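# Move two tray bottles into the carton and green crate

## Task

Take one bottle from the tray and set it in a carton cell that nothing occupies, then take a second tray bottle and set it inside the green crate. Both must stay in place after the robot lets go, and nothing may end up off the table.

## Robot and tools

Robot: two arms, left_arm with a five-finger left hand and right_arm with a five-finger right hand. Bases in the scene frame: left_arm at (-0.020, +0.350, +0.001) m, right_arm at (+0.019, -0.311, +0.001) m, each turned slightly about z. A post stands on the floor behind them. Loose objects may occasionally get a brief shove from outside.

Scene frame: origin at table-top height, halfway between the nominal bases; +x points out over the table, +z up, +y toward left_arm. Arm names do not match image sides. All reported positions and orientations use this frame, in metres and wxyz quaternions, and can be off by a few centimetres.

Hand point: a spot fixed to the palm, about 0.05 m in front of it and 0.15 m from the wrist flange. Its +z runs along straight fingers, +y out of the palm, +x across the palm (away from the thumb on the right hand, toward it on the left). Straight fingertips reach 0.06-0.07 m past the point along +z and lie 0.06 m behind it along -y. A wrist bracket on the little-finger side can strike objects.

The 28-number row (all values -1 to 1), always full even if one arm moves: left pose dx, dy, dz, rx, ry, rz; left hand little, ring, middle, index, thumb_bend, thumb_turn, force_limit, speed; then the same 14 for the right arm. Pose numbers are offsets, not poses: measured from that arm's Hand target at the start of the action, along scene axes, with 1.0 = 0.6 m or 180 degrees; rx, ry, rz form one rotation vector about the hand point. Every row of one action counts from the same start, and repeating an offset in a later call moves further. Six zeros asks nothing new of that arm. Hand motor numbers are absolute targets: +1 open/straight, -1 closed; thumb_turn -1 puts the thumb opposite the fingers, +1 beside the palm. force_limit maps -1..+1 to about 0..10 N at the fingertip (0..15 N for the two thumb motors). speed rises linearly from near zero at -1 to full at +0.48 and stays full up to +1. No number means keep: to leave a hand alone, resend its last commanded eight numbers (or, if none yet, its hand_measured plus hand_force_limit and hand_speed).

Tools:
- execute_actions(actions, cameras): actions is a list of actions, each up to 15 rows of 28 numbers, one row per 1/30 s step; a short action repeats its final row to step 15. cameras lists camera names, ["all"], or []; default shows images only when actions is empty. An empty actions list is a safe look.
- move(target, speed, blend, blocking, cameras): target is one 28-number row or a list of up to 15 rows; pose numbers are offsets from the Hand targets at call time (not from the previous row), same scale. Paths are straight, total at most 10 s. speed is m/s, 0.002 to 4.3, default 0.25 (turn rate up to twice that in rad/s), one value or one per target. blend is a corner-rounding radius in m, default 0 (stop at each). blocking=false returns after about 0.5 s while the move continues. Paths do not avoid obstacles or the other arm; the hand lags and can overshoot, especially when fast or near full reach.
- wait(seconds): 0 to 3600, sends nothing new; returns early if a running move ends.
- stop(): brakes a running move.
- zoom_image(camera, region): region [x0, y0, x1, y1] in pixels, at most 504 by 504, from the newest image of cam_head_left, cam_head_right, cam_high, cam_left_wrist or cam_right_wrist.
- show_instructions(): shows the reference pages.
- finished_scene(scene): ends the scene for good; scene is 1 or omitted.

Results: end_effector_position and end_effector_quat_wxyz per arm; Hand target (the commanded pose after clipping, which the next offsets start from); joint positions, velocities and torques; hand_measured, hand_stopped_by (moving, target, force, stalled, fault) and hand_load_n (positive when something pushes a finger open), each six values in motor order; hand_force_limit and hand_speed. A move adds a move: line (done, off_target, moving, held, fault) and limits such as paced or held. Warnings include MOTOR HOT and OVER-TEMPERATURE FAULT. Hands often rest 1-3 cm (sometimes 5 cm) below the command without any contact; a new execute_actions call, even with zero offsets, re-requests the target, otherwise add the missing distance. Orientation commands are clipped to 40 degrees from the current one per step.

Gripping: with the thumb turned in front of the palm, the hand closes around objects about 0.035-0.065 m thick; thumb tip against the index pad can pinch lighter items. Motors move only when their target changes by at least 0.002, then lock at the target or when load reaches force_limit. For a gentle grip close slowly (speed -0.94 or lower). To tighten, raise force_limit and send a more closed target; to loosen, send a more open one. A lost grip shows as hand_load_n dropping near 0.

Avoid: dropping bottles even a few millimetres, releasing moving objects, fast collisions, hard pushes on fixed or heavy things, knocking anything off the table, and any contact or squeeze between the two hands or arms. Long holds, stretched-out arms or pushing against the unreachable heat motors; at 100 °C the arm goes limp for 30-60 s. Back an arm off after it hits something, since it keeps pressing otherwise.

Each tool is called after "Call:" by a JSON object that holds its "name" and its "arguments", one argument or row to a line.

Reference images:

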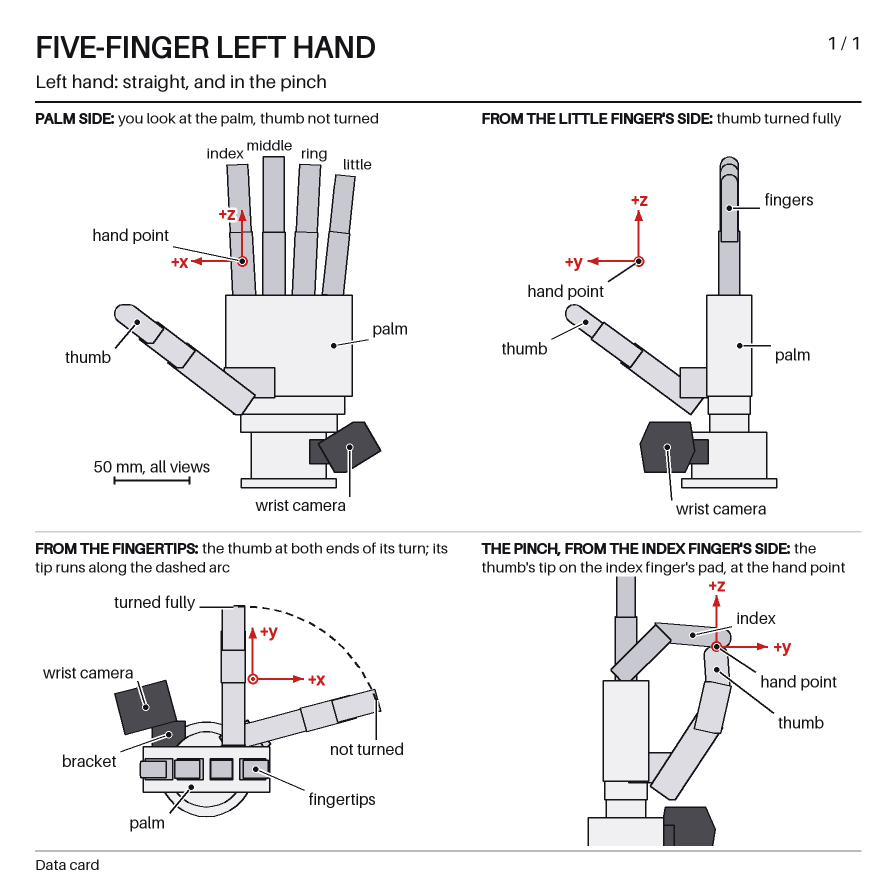

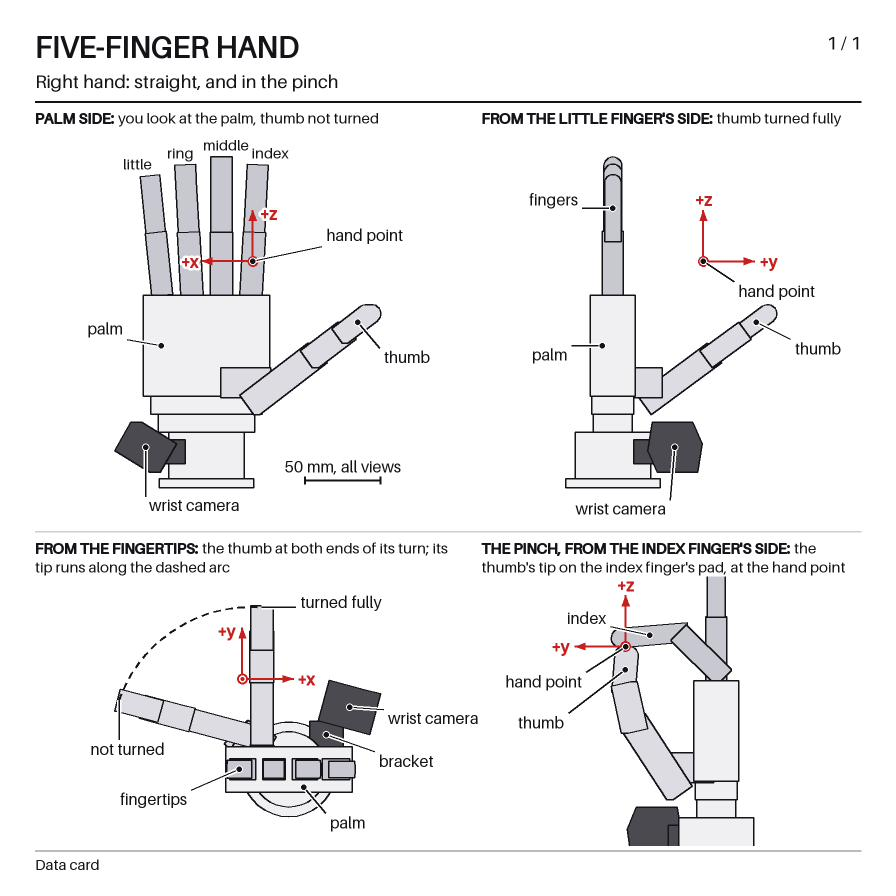

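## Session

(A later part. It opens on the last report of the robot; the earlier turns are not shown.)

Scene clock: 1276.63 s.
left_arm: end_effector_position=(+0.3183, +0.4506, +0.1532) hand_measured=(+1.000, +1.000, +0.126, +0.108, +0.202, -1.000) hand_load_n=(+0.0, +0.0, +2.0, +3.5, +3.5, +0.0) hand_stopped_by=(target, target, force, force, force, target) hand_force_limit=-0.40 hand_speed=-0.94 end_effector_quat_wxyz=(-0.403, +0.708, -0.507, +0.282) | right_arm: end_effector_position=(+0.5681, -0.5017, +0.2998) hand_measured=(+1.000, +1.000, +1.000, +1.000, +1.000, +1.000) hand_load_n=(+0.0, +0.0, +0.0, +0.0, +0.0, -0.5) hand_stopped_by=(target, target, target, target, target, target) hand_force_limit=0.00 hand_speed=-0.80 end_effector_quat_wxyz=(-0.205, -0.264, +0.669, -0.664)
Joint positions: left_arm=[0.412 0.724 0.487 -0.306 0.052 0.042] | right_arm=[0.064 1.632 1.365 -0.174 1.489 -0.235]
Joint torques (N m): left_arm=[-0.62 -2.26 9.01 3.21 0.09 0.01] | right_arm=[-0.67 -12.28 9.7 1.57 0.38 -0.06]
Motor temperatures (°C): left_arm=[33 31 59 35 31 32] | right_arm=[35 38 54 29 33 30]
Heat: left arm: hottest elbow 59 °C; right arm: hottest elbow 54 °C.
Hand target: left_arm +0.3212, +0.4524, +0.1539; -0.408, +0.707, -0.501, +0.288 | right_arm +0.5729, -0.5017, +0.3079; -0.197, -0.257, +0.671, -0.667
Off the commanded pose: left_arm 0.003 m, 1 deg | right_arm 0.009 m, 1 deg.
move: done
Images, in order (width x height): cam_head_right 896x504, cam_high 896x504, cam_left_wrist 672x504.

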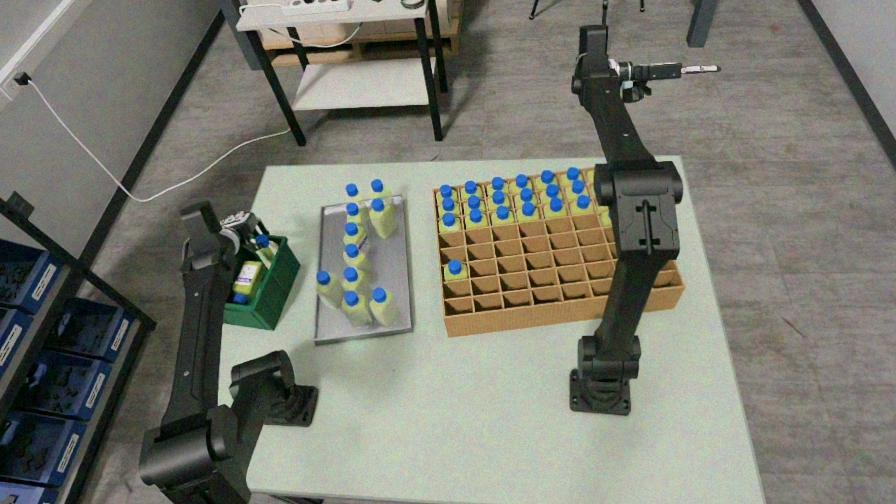

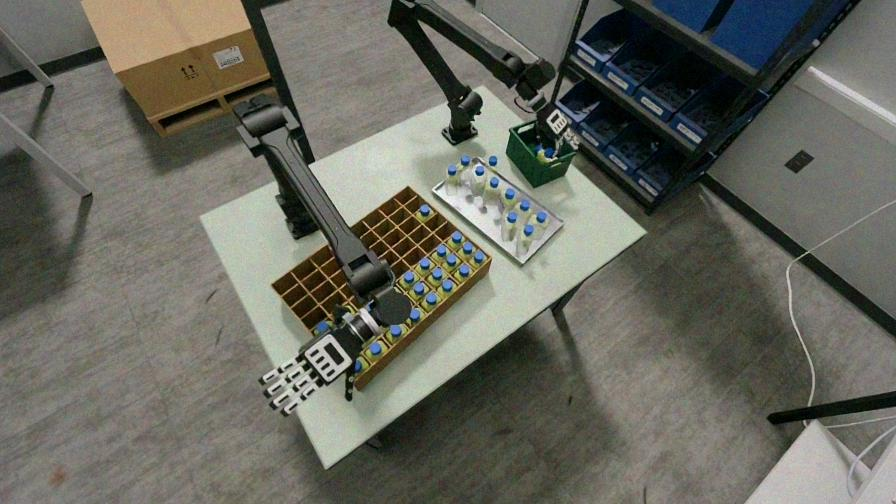

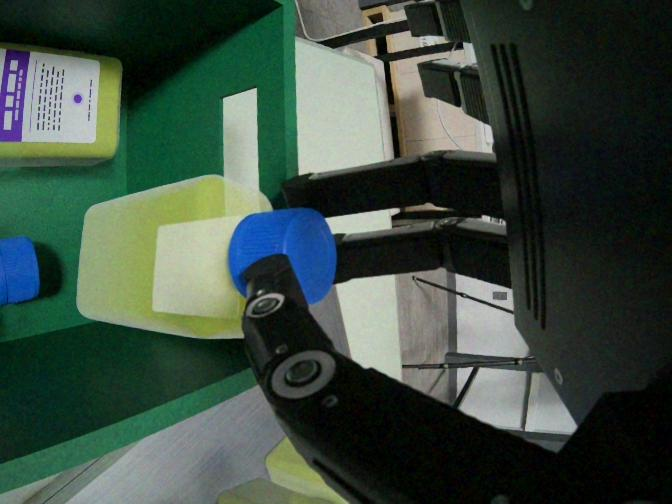

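Call:
{"name": "move", "arguments": {
  "target": [-0.002,0.001,-0.042,0,0,0.0,1,1,-0.2,-0.2,0.1,-1,-0.4,-0.94, 0,0,0,0,0,0,1,1,1,1,1,1,0,-0.8],
  "speed": 0.04,
  "cameras": ["cam_left_wrist","cam_head_right","cam_high"]
}}

Call:
{"name": "zoom_image", "arguments": {
  "camera": "cam_head_right",
  "region": [215, 200, 315, 300]
}}

Call:
{"name": "zoom_image", "arguments": {
  "camera": "cam_left_wrist",
  "region": [0, 40, 360, 400]
}}

Call:
{"name": "zoom_image", "arguments": {
  "camera": "cam_high",
  "region": [505, 85, 595, 190]
}}

Scene clock: 1286.40 s.
left_arm: end_effector_position=(+0.3212, +0.4510, +0.1367) hand_measured=(+1.000, +1.000, +0.126, +0.108, +0.202, -1.000) hand_load_n=(+0.0, +0.0, +2.0, +1.5, +4.0, +0.0) hand_stopped_by=(target, target, force, force, force, target) hand_force_limit=-0.40 hand_speed=-0.94 end_effector_quat_wxyz=(-0.411, +0.702, -0.505, +0.289) | right_arm: end_effector_position=(+0.5681, -0.5017, +0.2998) hand_measured=(+1.000, +1.000, +1.000, +1.000, +1.000, +1.000) hand_load_n=(+0.0, +0.0, +0.0, +0.0, +0.0, +0.0) hand_stopped_by=(target, target, target, target, target, target) hand_force_limit=0.00 hand_speed=-0.80 end_effector_quat_wxyz=(-0.205, -0.264, +0.669, -0.664)
Joint positions: left_arm=[0.412 0.743 0.437 -0.214 0.056 0.042] | right_arm=[0.064 1.632 1.365 -0.174 1.489 -0.235]
Joint torques (N m): left_arm=[-0.26 -1.73 8.24 3.02 0.08 0.04] | right_arm=[-1.03 -12.98 9.89 1.55 0.41 -0.06]
Motor temperatures (°C): left_arm=[33 31 59 35 31 32] | right_arm=[35 38 54 29 33 30]
Heat: left arm: hottest elbow 59 °C; right arm: hottest elbow 54 °C.
Hand target: left_arm +0.3201, +0.4530, +0.1288; -0.408, +0.707, -0.501, +0.288 | right_arm +0.5729, -0.5017, +0.3079; -0.197, -0.257, +0.671, -0.667
Off the commanded pose: left_arm 0.008 m, 1 deg | right_arm 0.009 m, 1 deg.
move: done
Images, in order (width x height): cam_head_right 896x504, cam_high 896x504, cam_left_wrist 672x504.

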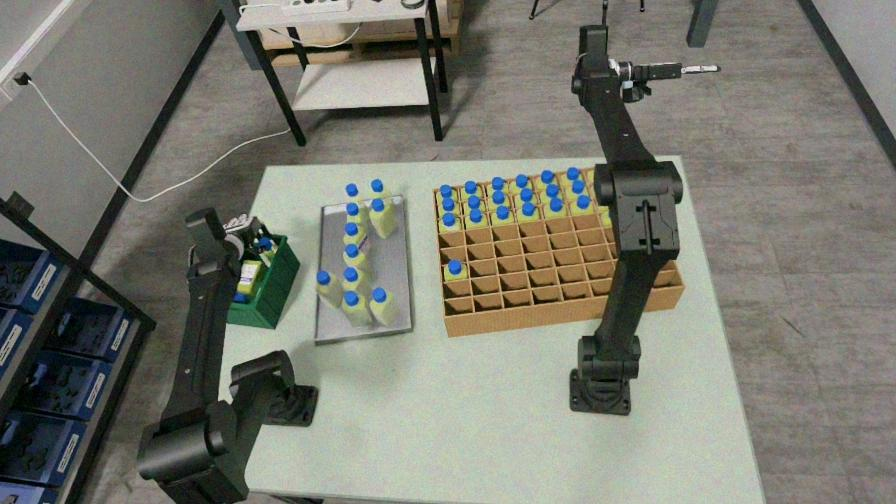

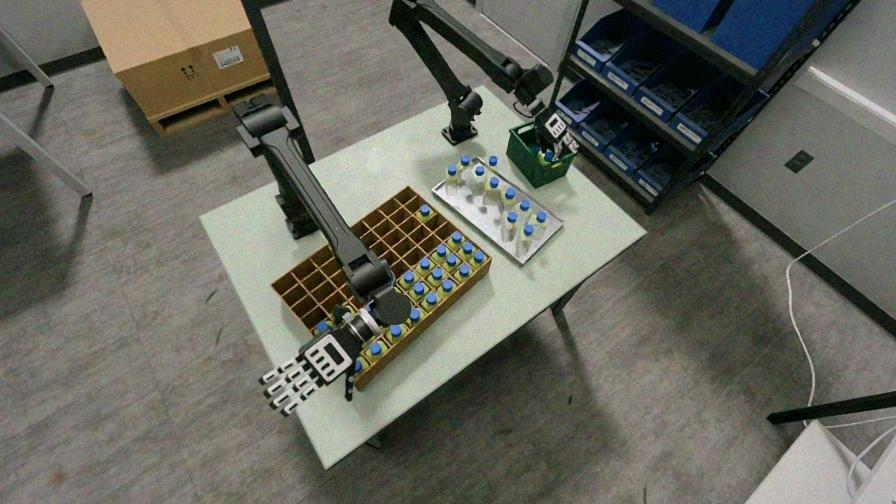

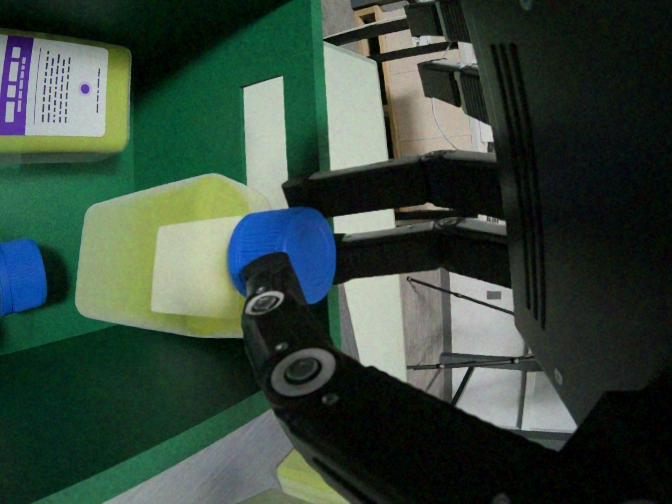

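Scaled by 5.040 from the camera's image (finer frame: 1280x720).

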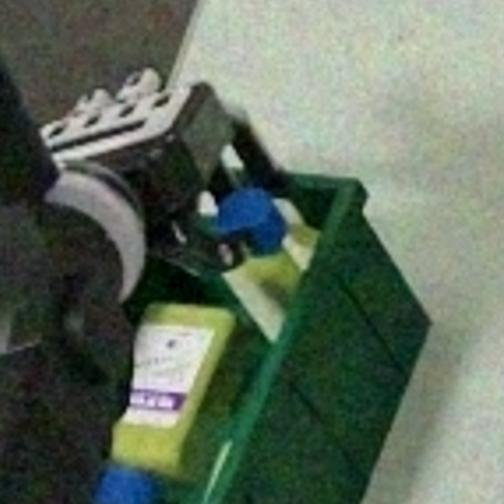

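Scaled by 1.400 from the camera's image (finer frame: 960x720).

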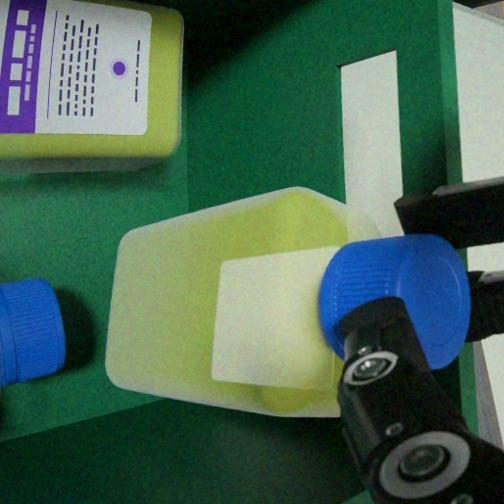

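Scaled by 4.800 from the camera's image (finer frame: 1280x720).

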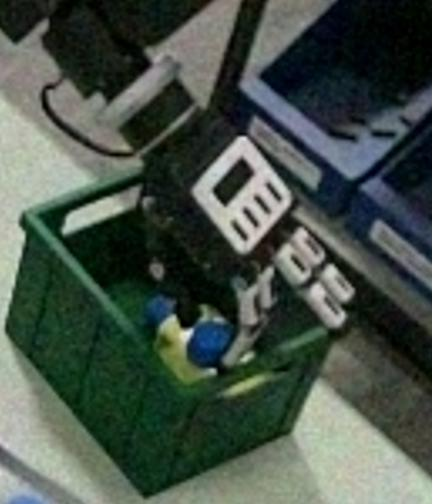

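Call:
{"name": "zoom_image", "arguments": {
  "camera": "cam_left_wrist",
  "region": [220, 100, 420, 320]
}}

Call:
{"name": "zoom_image", "arguments": {
  "camera": "cam_head_right",
  "region": [245, 215, 300, 270]
}}

Call:
{"name": "zoom_image", "arguments": {
  "camera": "cam_high",
  "region": [530, 125, 585, 180]
}}

Scaled by 2.291 from the camera's image (finer frame: 960x720).

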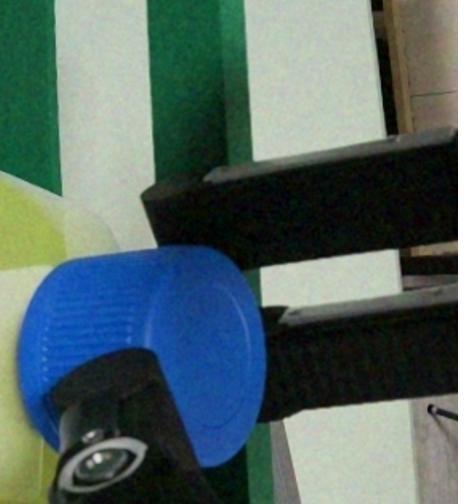

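Scaled by 9.164 from the camera's image (finer frame: 1280x720).

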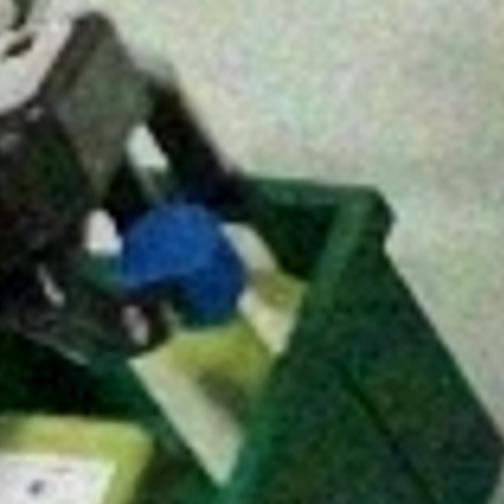

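Scaled by 9.164 from the camera's image (finer frame: 1280x720).

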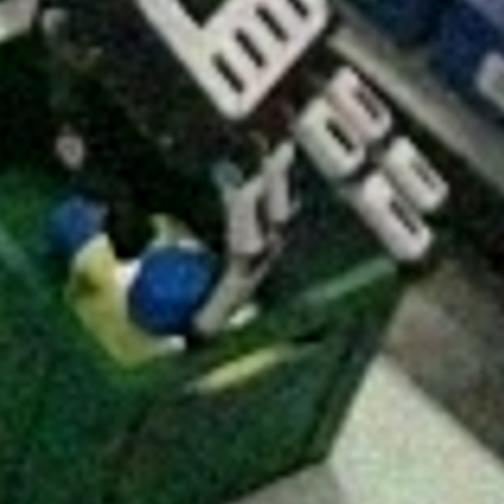

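Call:
{"name": "move", "arguments": {
  "target": [-0.003,0.0,-0.015,0,0,0.0,1,1,-0.2,-0.2,0.1,-1,-0.4,-0.94, 0,0,0,0,0,0,1,1,1,1,1,1,0,-0.8],
  "speed": 0.03,
  "cameras": ["cam_left_wrist","cam_head_right","cam_high"]
}}

Call:
{"name": "zoom_image", "arguments": {
  "camera": "cam_left_wrist",
  "region": [0, 40, 360, 400]
}}

Call:
{"name": "zoom_image", "arguments": {
  "camera": "cam_head_right",
  "region": [215, 200, 315, 300]
}}

Scene clock: 1330.37 s.
left_arm: end_effector_position=(+0.3231, +0.4514, +0.1353) hand_measured=(+1.000, +1.000, +0.126, +0.108, +0.202, -1.000) hand_load_n=(+0.0, +0.0, +2.0, +1.5, +3.5, +0.0) hand_stopped_by=(target, target, force, force, force, target) hand_force_limit=-0.40 hand_speed=-0.94 end_effector_quat_wxyz=(-0.418, +0.698, -0.502, +0.294) | right_arm: end_effector_position=(+0.5681, -0.5017, +0.2998) hand_measured=(+1.000, +1.000, +1.000, +1.000, +1.000, +1.000) hand_load_n=(+0.0, +0.0, +0.0, +0.0, +0.0, +0.0) hand_stopped_by=(target, target, target, target, target, target) hand_force_limit=0.00 hand_speed=-0.80 end_effector_quat_wxyz=(-0.205, -0.264, +0.669, -0.664)
Joint positions: left_arm=[0.412 0.743 0.421 -0.177 0.058 0.042] | right_arm=[0.064 1.632 1.365 -0.174 1.489 -0.235]
Joint torques (N m): left_arm=[0.03 -1.26 7.69 2.65 0.1 0.05] | right_arm=[-0.32 -12.57 9.85 1.57 0.43 -0.09]
Motor temperatures (°C): left_arm=[33 31 58 35 31 32] | right_arm=[35 38 54 29 33 30]
Heat: left arm: hottest elbow 58 °C; right arm: hottest elbow 54 °C.
Hand target: left_arm +0.3183, +0.4530, +0.1197; -0.408, +0.707, -0.501, +0.288 | right_arm +0.5729, -0.5017, +0.3079; -0.197, -0.257, +0.671, -0.667
Off the commanded pose: left_arm 0.016 m, 2 deg | right_arm 0.009 m, 1 deg.
move: off_target (left_arm)
Images, in order (width x height): cam_head_right 896x504, cam_high 896x504, cam_left_wrist 672x504.

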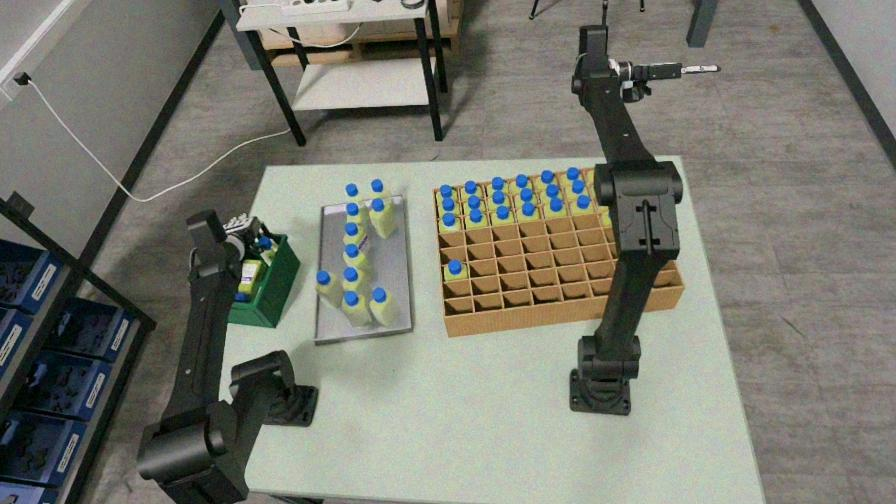

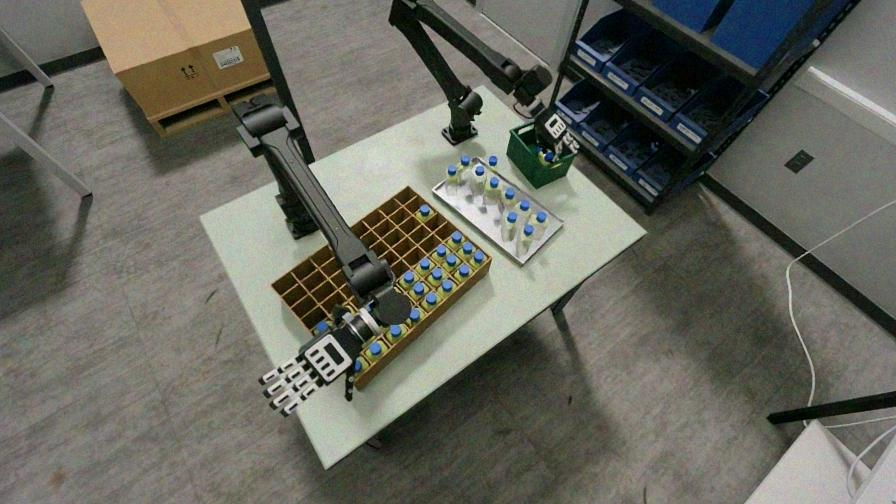

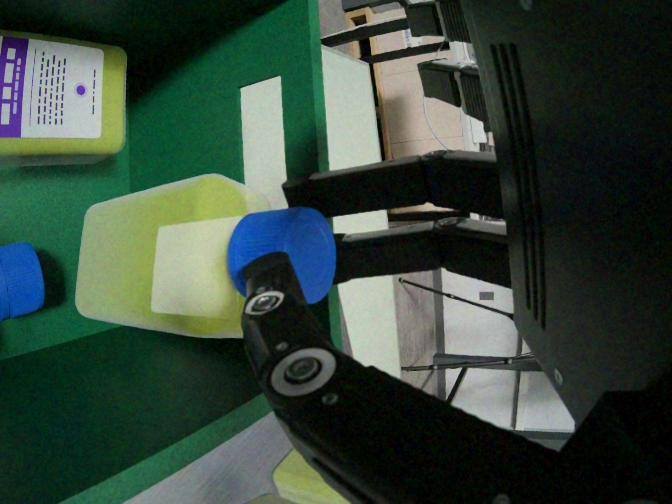

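Scaled by 1.400 from the camera's image (finer frame: 960x720).

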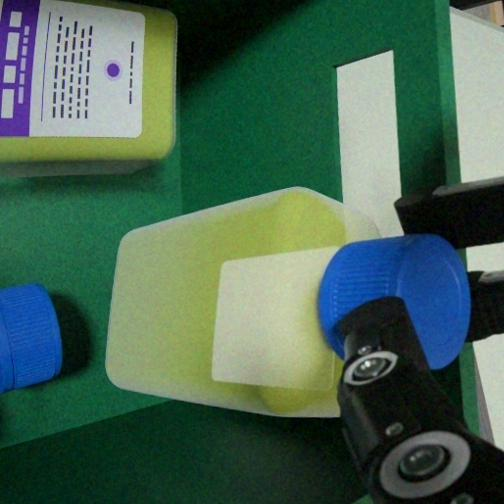

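Scaled by 5.040 from the camera's image (finer frame: 1280x720).

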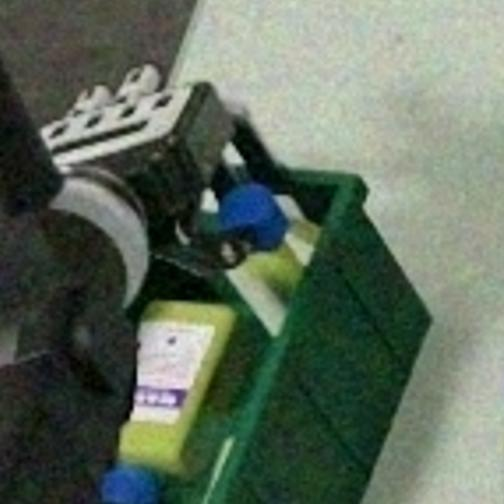

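Call:
{"name": "move", "arguments": {
  "target": [0.003,0.0,0.02,0,0,0.0,1,1,-0.2,-0.2,0.1,-1,-0.4,-0.94, 0,0,0,0,0,0,1,1,1,1,1,1,0,-0.8],
  "speed": 0.03,
  "cameras": []
}}

Call:
{"name": "move", "arguments": {
  "target": [0,0,0,0,0,0,1,1,0.2,0.2,0.26,-1,-0.4,-0.92, 0,0,0,0,0,0,1,1,1,1,1,1,0,-0.8],
  "cameras": ["cam_head_right","cam_left_wrist","cam_high"]
}}

Call:
{"name": "zoom_image", "arguments": {
  "camera": "cam_head_right",
  "region": [215, 200, 315, 300]
}}

Scene clock: 1343.27 s.
left_arm: end_effector_position=(+0.3227, +0.4512, +0.1349) hand_measured=(+1.000, +1.000, +0.126, +0.108, +0.202, -1.000) hand_load_n=(+0.0, +0.0, +2.0, +3.0, +3.0, +0.0) hand_stopped_by=(target, target, force, force, force, target) hand_force_limit=-0.40 hand_speed=-0.94 end_effector_quat_wxyz=(-0.417, +0.698, -0.503, +0.294) | right_arm: end_effector_position=(+0.5681, -0.5017, +0.2998) hand_measured=(+1.000, +1.000, +1.000, +1.000, +1.000, +1.000) hand_load_n=(+0.0, +0.0, +0.0, +0.0, +0.0, -0.5) hand_stopped_by=(target, target, target, target, target, target) hand_force_limit=0.00 hand_speed=-0.80 end_effector_quat_wxyz=(-0.205, -0.264, +0.669, -0.664)
Joint positions: left_arm=[0.412 0.743 0.421 -0.18 0.058 0.042] | right_arm=[0.064 1.632 1.365 -0.174 1.489 -0.235]
Joint torques (N m): left_arm=[-0.26 -1.9 9.84 1.29 0.01 0.04] | right_arm=[-0.32 -12.51 9.81 1.7 0.4 -0.07]
Motor temperatures (°C): left_arm=[33 31 56 35 31 32] | right_arm=[35 38 54 29 33 30]
Heat: left arm: hottest elbow 56 °C; right arm: hottest elbow 54 °C.
Hand target: left_arm +0.3201, +0.4530, +0.1318; -0.408, +0.707, -0.501, +0.288 | right_arm +0.5729, -0.5017, +0.3079; -0.197, -0.257, +0.671, -0.667
Off the commanded pose: left_arm 0.005 m, 2 deg | right_arm 0.009 m, 1 deg.
move: done

Scene clock: 1344.03 s.
left_arm: end_effector_position=(+0.3223, +0.4510, +0.1343) hand_measured=(+1.000, +1.000, +0.200, +0.200, +0.260, -1.000) hand_load_n=(+0.0, +0.0, +0.0, -1.5, +0.0, +0.0) hand_stopped_by=(target, target, target, target, target, target) hand_force_limit=-0.40 hand_speed=-0.92 end_effector_quat_wxyz=(-0.416, +0.699, -0.503, +0.293) | right_arm: end_effector_position=(+0.5681, -0.5017, +0.2998) hand_measured=(+1.000, +1.000, +1.000, +1.000, +1.000, +1.000) hand_load_n=(+0.0, +0.5, +0.0, +0.0, +0.0, +0.0) hand_stopped_by=(target, target, target, target, target, target) hand_force_limit=0.00 hand_speed=-0.80 end_effector_quat_wxyz=(-0.205, -0.264, +0.669, -0.664)
Joint positions: left_arm=[0.412 0.743 0.421 -0.182 0.058 0.042] | right_arm=[0.064 1.632 1.365 -0.174 1.489 -0.235]
Joint torques (N m): left_arm=[-0.21 -1.9 9.85 1.35 0.01 0.04] | right_arm=[-0.62 -12.4 9.77 1.55 0.42 -0.06]
Motor temperatures (°C): left_arm=[33 31 56 35 31 32] | right_arm=[35 38 54 29 33 30]
Heat: left arm: hottest elbow 56 °C; right arm: hottest elbow 54 °C.
Hand target: left_arm +0.3201, +0.4530, +0.1317; -0.408, +0.707, -0.501, +0.288 | right_arm +0.5729, -0.5017, +0.3079; -0.197, -0.257, +0.671, -0.667
Off the commanded pose: left_arm 0.004 m, 1 deg | right_arm 0.009 m, 1 deg.
move: done
Images, in order (width x height): cam_head_right 896x504, cam_high 896x504, cam_left_wrist 672x504.

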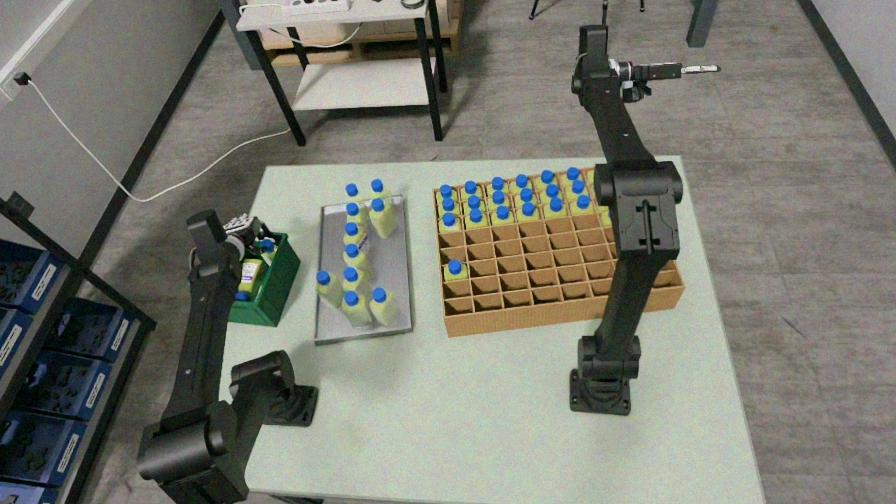

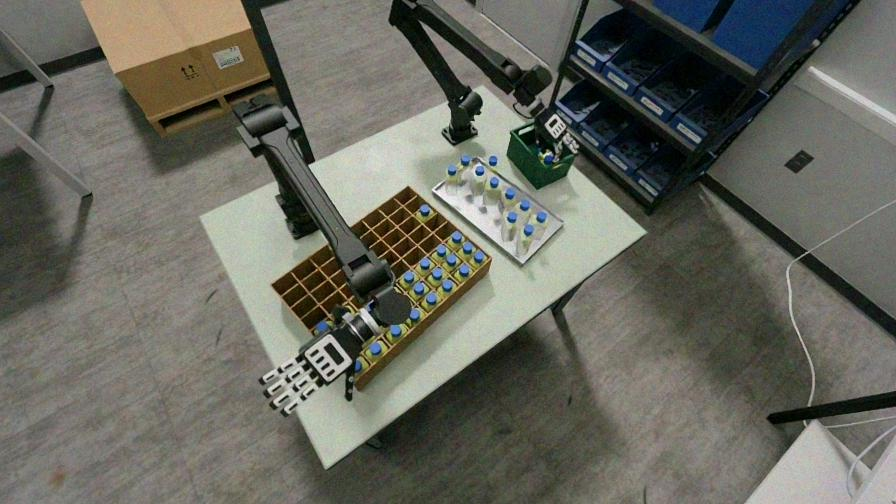

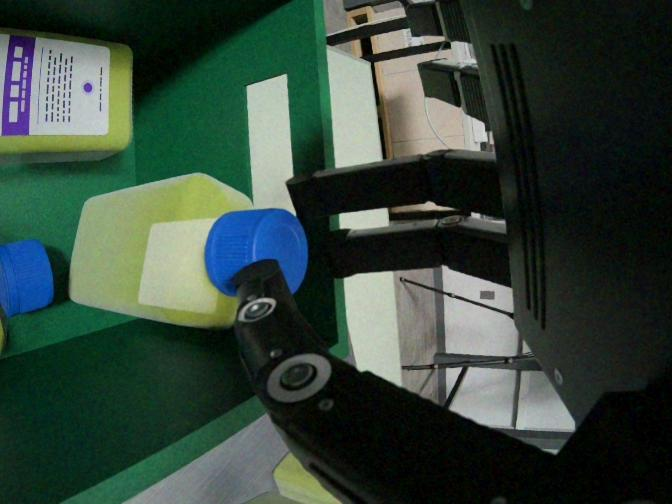

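Scaled by 5.040 from the camera's image (finer frame: 1280x720).

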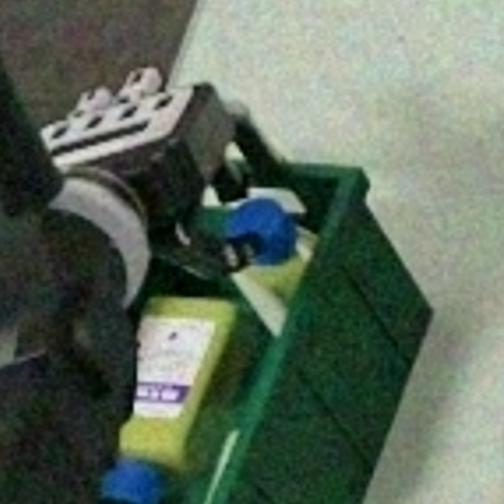

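Call:
{"name": "zoom_image", "arguments": {
  "camera": "cam_head_right",
  "region": [185, 190, 325, 350]
}}

Call:
{"name": "zoom_image", "arguments": {
  "camera": "cam_high",
  "region": [490, 85, 600, 200]
}}

Call:
{"name": "zoom_image", "arguments": {
  "camera": "cam_left_wrist",
  "region": [180, 140, 420, 380]
}}

Scaled by 3.150 from the camera's image (finer frame: 1280x720).

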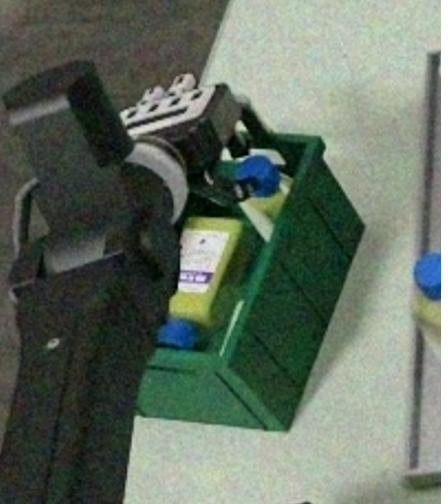

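Scaled by 4.383 from the camera's image (finer frame: 1280x720).

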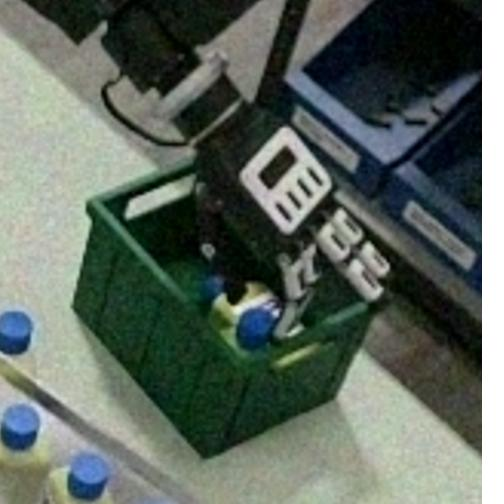

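Scaled by 2.100 from the camera's image (finer frame: 960x720).

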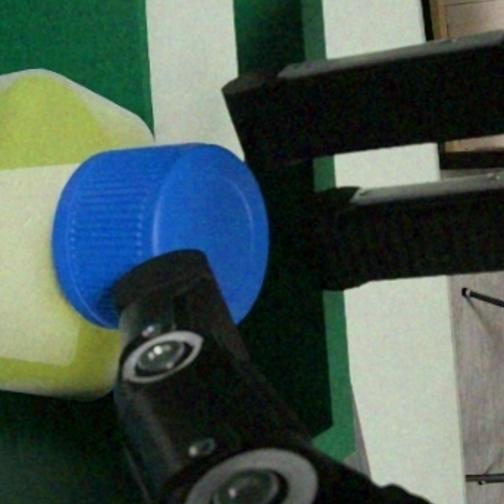

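Call:
{"name": "move", "arguments": {
  "target": [0,0,0,0,0,0,1,1,0.2,0.2,0.55,-1,-0.4,-0.7, 0,0,0,0,0,0,1,1,1,1,1,1,0,-0.8],
  "cameras": ["cam_left_wrist"]
}}

Call:
{"name": "move", "arguments": {
  "target": [0.006,0.002,0.07,0,0,0,1,1,0.2,0.2,0.55,-1,-0.4,-0.7, 0,0,0,0,0,0,1,1,1,1,1,1,0,-0.8],
  "speed": 0.06,
  "cameras": ["cam_left_wrist","cam_head_right"]
}}

Scene clock: 1361.60 s.
left_arm: end_effector_position=(+0.3223, +0.4510, +0.1343) hand_measured=(+1.000, +1.000, +0.200, +0.200, +0.550, -1.000) hand_load_n=(+0.0, +0.0, +0.0, -1.5, +0.0, +0.0) hand_stopped_by=(target, target, target, target, target, target) hand_force_limit=-0.40 hand_speed=-0.70 end_effector_quat_wxyz=(-0.416, +0.699, -0.503, +0.293) | right_arm: end_effector_position=(+0.5681, -0.5017, +0.2998) hand_measured=(+1.000, +1.000, +1.000, +1.000, +1.000, +1.000) hand_load_n=(+0.0, +0.0, +0.0, +0.0, +0.0, +0.0) hand_stopped_by=(target, target, target, target, target, target) hand_force_limit=0.00 hand_speed=-0.80 end_effector_quat_wxyz=(-0.205, -0.264, +0.669, -0.664)
Joint positions: left_arm=[0.412 0.743 0.421 -0.182 0.058 0.042] | right_arm=[0.064 1.632 1.365 -0.174 1.489 -0.235]
Joint torques (N m): left_arm=[-0.26 -1.9 9.85 1.33 0.01 0.04] | right_arm=[-0.5 -11.93 9.91 1.68 0.43 -0.08]
Motor temperatures (°C): left_arm=[33 31 56 34 31 32] | right_arm=[35 38 54 29 33 30]
Heat: left arm: hottest elbow 56 °C; right arm: hottest elbow 54 °C.
Hand target: left_arm +0.3201, +0.4530, +0.1317; -0.408, +0.707, -0.501, +0.288 | right_arm +0.5729, -0.5017, +0.3079; -0.197, -0.257, +0.671, -0.667
Off the commanded pose: left_arm 0.004 m, 1 deg | right_arm 0.009 m, 1 deg.
move: done

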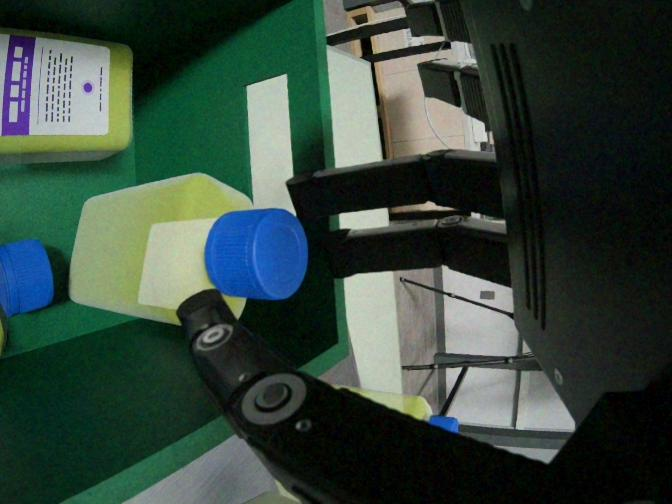

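Scene clock: 1362.83 s.
left_arm: end_effector_position=(+0.3115, +0.4464, +0.1418) hand_measured=(+1.000, +1.000, +0.200, +0.200, +0.550, -1.000) hand_load_n=(+0.0, +0.0, +0.0, +0.0, +0.0, +0.0) hand_stopped_by=(target, target, target, target, target, target) hand_force_limit=-0.40 hand_speed=-0.70 end_effector_quat_wxyz=(-0.389, +0.714, -0.512, +0.277) | right_arm: end_effector_position=(+0.5681, -0.5017, +0.2998) hand_measured=(+1.000, +1.000, +1.000, +1.000, +1.000, +1.000) hand_load_n=(+0.0, +0.0, +0.0, +0.0, +0.0, +0.0) hand_stopped_by=(target, target, target, target, target, target) hand_force_limit=0.00 hand_speed=-0.80 end_effector_quat_wxyz=(-0.205, -0.264, +0.669, -0.664)
Joint positions: left_arm=[0.412 0.724 0.474 -0.326 0.058 0.041] | right_arm=[0.064 1.632 1.365 -0.174 1.489 -0.235]
Joint torques (N m): left_arm=[-0.38 -2.96 13.61 1.66 -0.03 0.04] | right_arm=[-0.62 -12.22 9.88 1.61 0.41 -0.04]
Motor temperatures (°C): left_arm=[33 31 57 34 31 32] | right_arm=[35 38 54 29 33 30]
Heat: left arm: hottest elbow 57 °C; right arm: hottest elbow 54 °C.
Hand target: left_arm +0.3237, +0.4542, +0.1738; -0.408, +0.707, -0.501, +0.288 | right_arm +0.5729, -0.5017, +0.3079; -0.197, -0.257, +0.671, -0.667
Off the commanded pose: left_arm 0.035 m, 3 deg | right_arm 0.009 m, 1 deg.
move: off_target (left_arm)
Images, in order (width x height): cam_head_right 896x504, cam_left_wrist 672x504.

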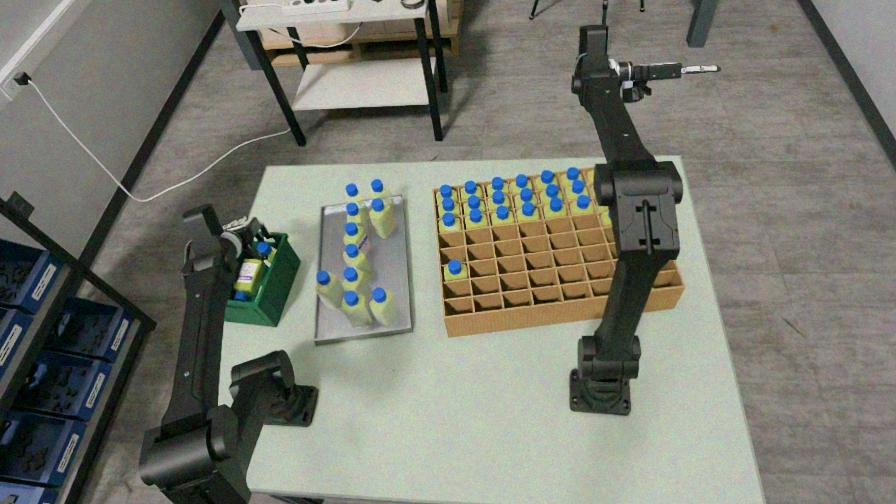

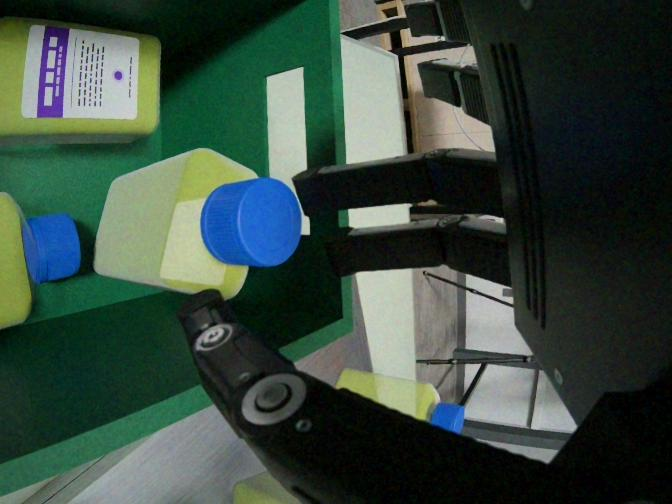

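Call:
{"name": "move", "arguments": {
  "target": [0,0,0,0,0,0,1,1,0.7,0.7,0.55,-1,-0.4,-0.5, 0,0,0,0,0,0,1,1,1,1,1,1,0,-0.8],
  "cameras": []
}}

Call:
{"name": "move", "arguments": {
  "target": [0.01,0.002,0.08,0,0,0,1,1,0.7,0.7,0.55,-1,-0.4,-0.5, 0,0,0,0,0,0,1,1,1,1,1,1,0,-0.8],
  "speed": 0.08,
  "cameras": ["cam_left_wrist","cam_head_right"]
}}

Scene clock: 1368.03 s.
left_arm: end_effector_position=(+0.3108, +0.4461, +0.1411) hand_measured=(+1.000, +1.000, +0.700, +0.700, +0.550, -1.000) hand_load_n=(+0.0, +0.0, +0.0, +0.0, +0.0, +0.0) hand_stopped_by=(target, target, target, target, target, target) hand_force_limit=-0.40 hand_speed=-0.50 end_effector_quat_wxyz=(-0.388, +0.715, -0.513, +0.276) | right_arm: end_effector_position=(+0.5681, -0.5017, +0.2998) hand_measured=(+1.000, +1.000, +1.000, +1.000, +1.000, +1.000) hand_load_n=(+0.0, +0.0, +0.0, +0.0, +0.0, +0.0) hand_stopped_by=(target, target, target, target, target, target) hand_force_limit=0.00 hand_speed=-0.80 end_effector_quat_wxyz=(-0.205, -0.264, +0.669, -0.664)
Joint positions: left_arm=[0.412 0.724 0.474 -0.33 0.058 0.041] | right_arm=[0.064 1.632 1.365 -0.174 1.489 -0.235]
Joint torques (N m): left_arm=[-0.38 -2.96 13.63 1.78 -0.03 0.04] | right_arm=[-0.73 -12.4 9.83 1.52 0.4 -0.07]
Motor temperatures (°C): left_arm=[33 31 57 34 31 32] | right_arm=[35 38 55 29 33 30]
Heat: left arm: hottest elbow 57 °C; right arm: hottest elbow 55 °C.
Hand target: left_arm +0.3237, +0.4542, +0.1738; -0.408, +0.707, -0.501, +0.288 | right_arm +0.5729, -0.5017, +0.3079; -0.197, -0.257, +0.671, -0.667
Off the commanded pose: left_arm 0.036 m, 3 deg | right_arm 0.009 m, 1 deg.
move: done

Scene clock: 1369.27 s.
left_arm: end_effector_position=(+0.3183, +0.4494, +0.1887) hand_measured=(+1.000, +1.000, +0.700, +0.700, +0.550, -1.000) hand_load_n=(+0.0, +0.0, +0.0, +0.0, +0.0, +0.0) hand_stopped_by=(target, target, target, target, target, target) hand_force_limit=-0.40 hand_speed=-0.50 end_effector_quat_wxyz=(-0.389, +0.714, -0.512, +0.276) | right_arm: end_effector_position=(+0.5681, -0.5017, +0.2998) hand_measured=(+1.000, +1.000, +1.000, +1.000, +1.000, +1.000) hand_load_n=(+0.0, -0.5, +0.0, +0.0, -0.5, +0.0) hand_stopped_by=(target, target, target, target, target, target) hand_force_limit=0.00 hand_speed=-0.80 end_effector_quat_wxyz=(-0.205, -0.264, +0.669, -0.664)
Joint positions: left_arm=[0.412 0.72 0.598 -0.455 0.058 0.041] | right_arm=[0.064 1.632 1.365 -0.174 1.489 -0.235]
Joint torques (N m): left_arm=[-0.79 -2.78 14 1.8 -0.16 0.01] | right_arm=[-0.62 -12.4 9.85 1.51 0.42 -0.03]
Motor temperatures (°C): left_arm=[33 31 58 34 31 32] | right_arm=[35 38 55 29 33 30]
Heat: left arm: hottest elbow 58 °C; right arm: hottest elbow 55 °C.
Hand target: left_arm +0.3297, +0.4554, +0.2217; -0.408, +0.707, -0.501, +0.288 | right_arm +0.5729, -0.5017, +0.3079; -0.197, -0.257, +0.671, -0.667
Off the commanded pose: left_arm 0.035 m, 3 deg | right_arm 0.009 m, 1 deg.
move: off_target (left_arm)
Images, in order (width x height): cam_head_right 896x504, cam_left_wrist 672x504.

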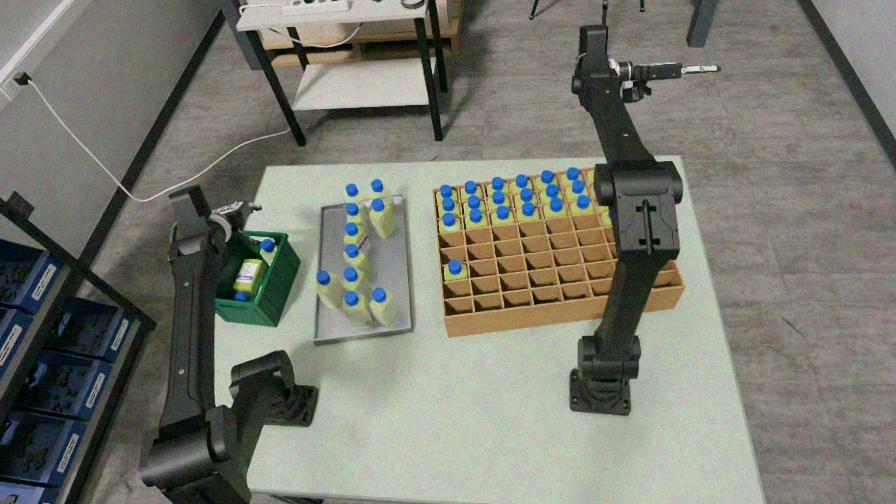

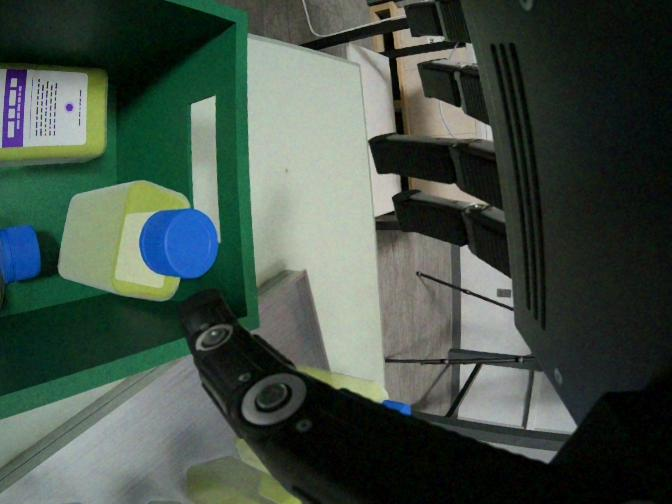

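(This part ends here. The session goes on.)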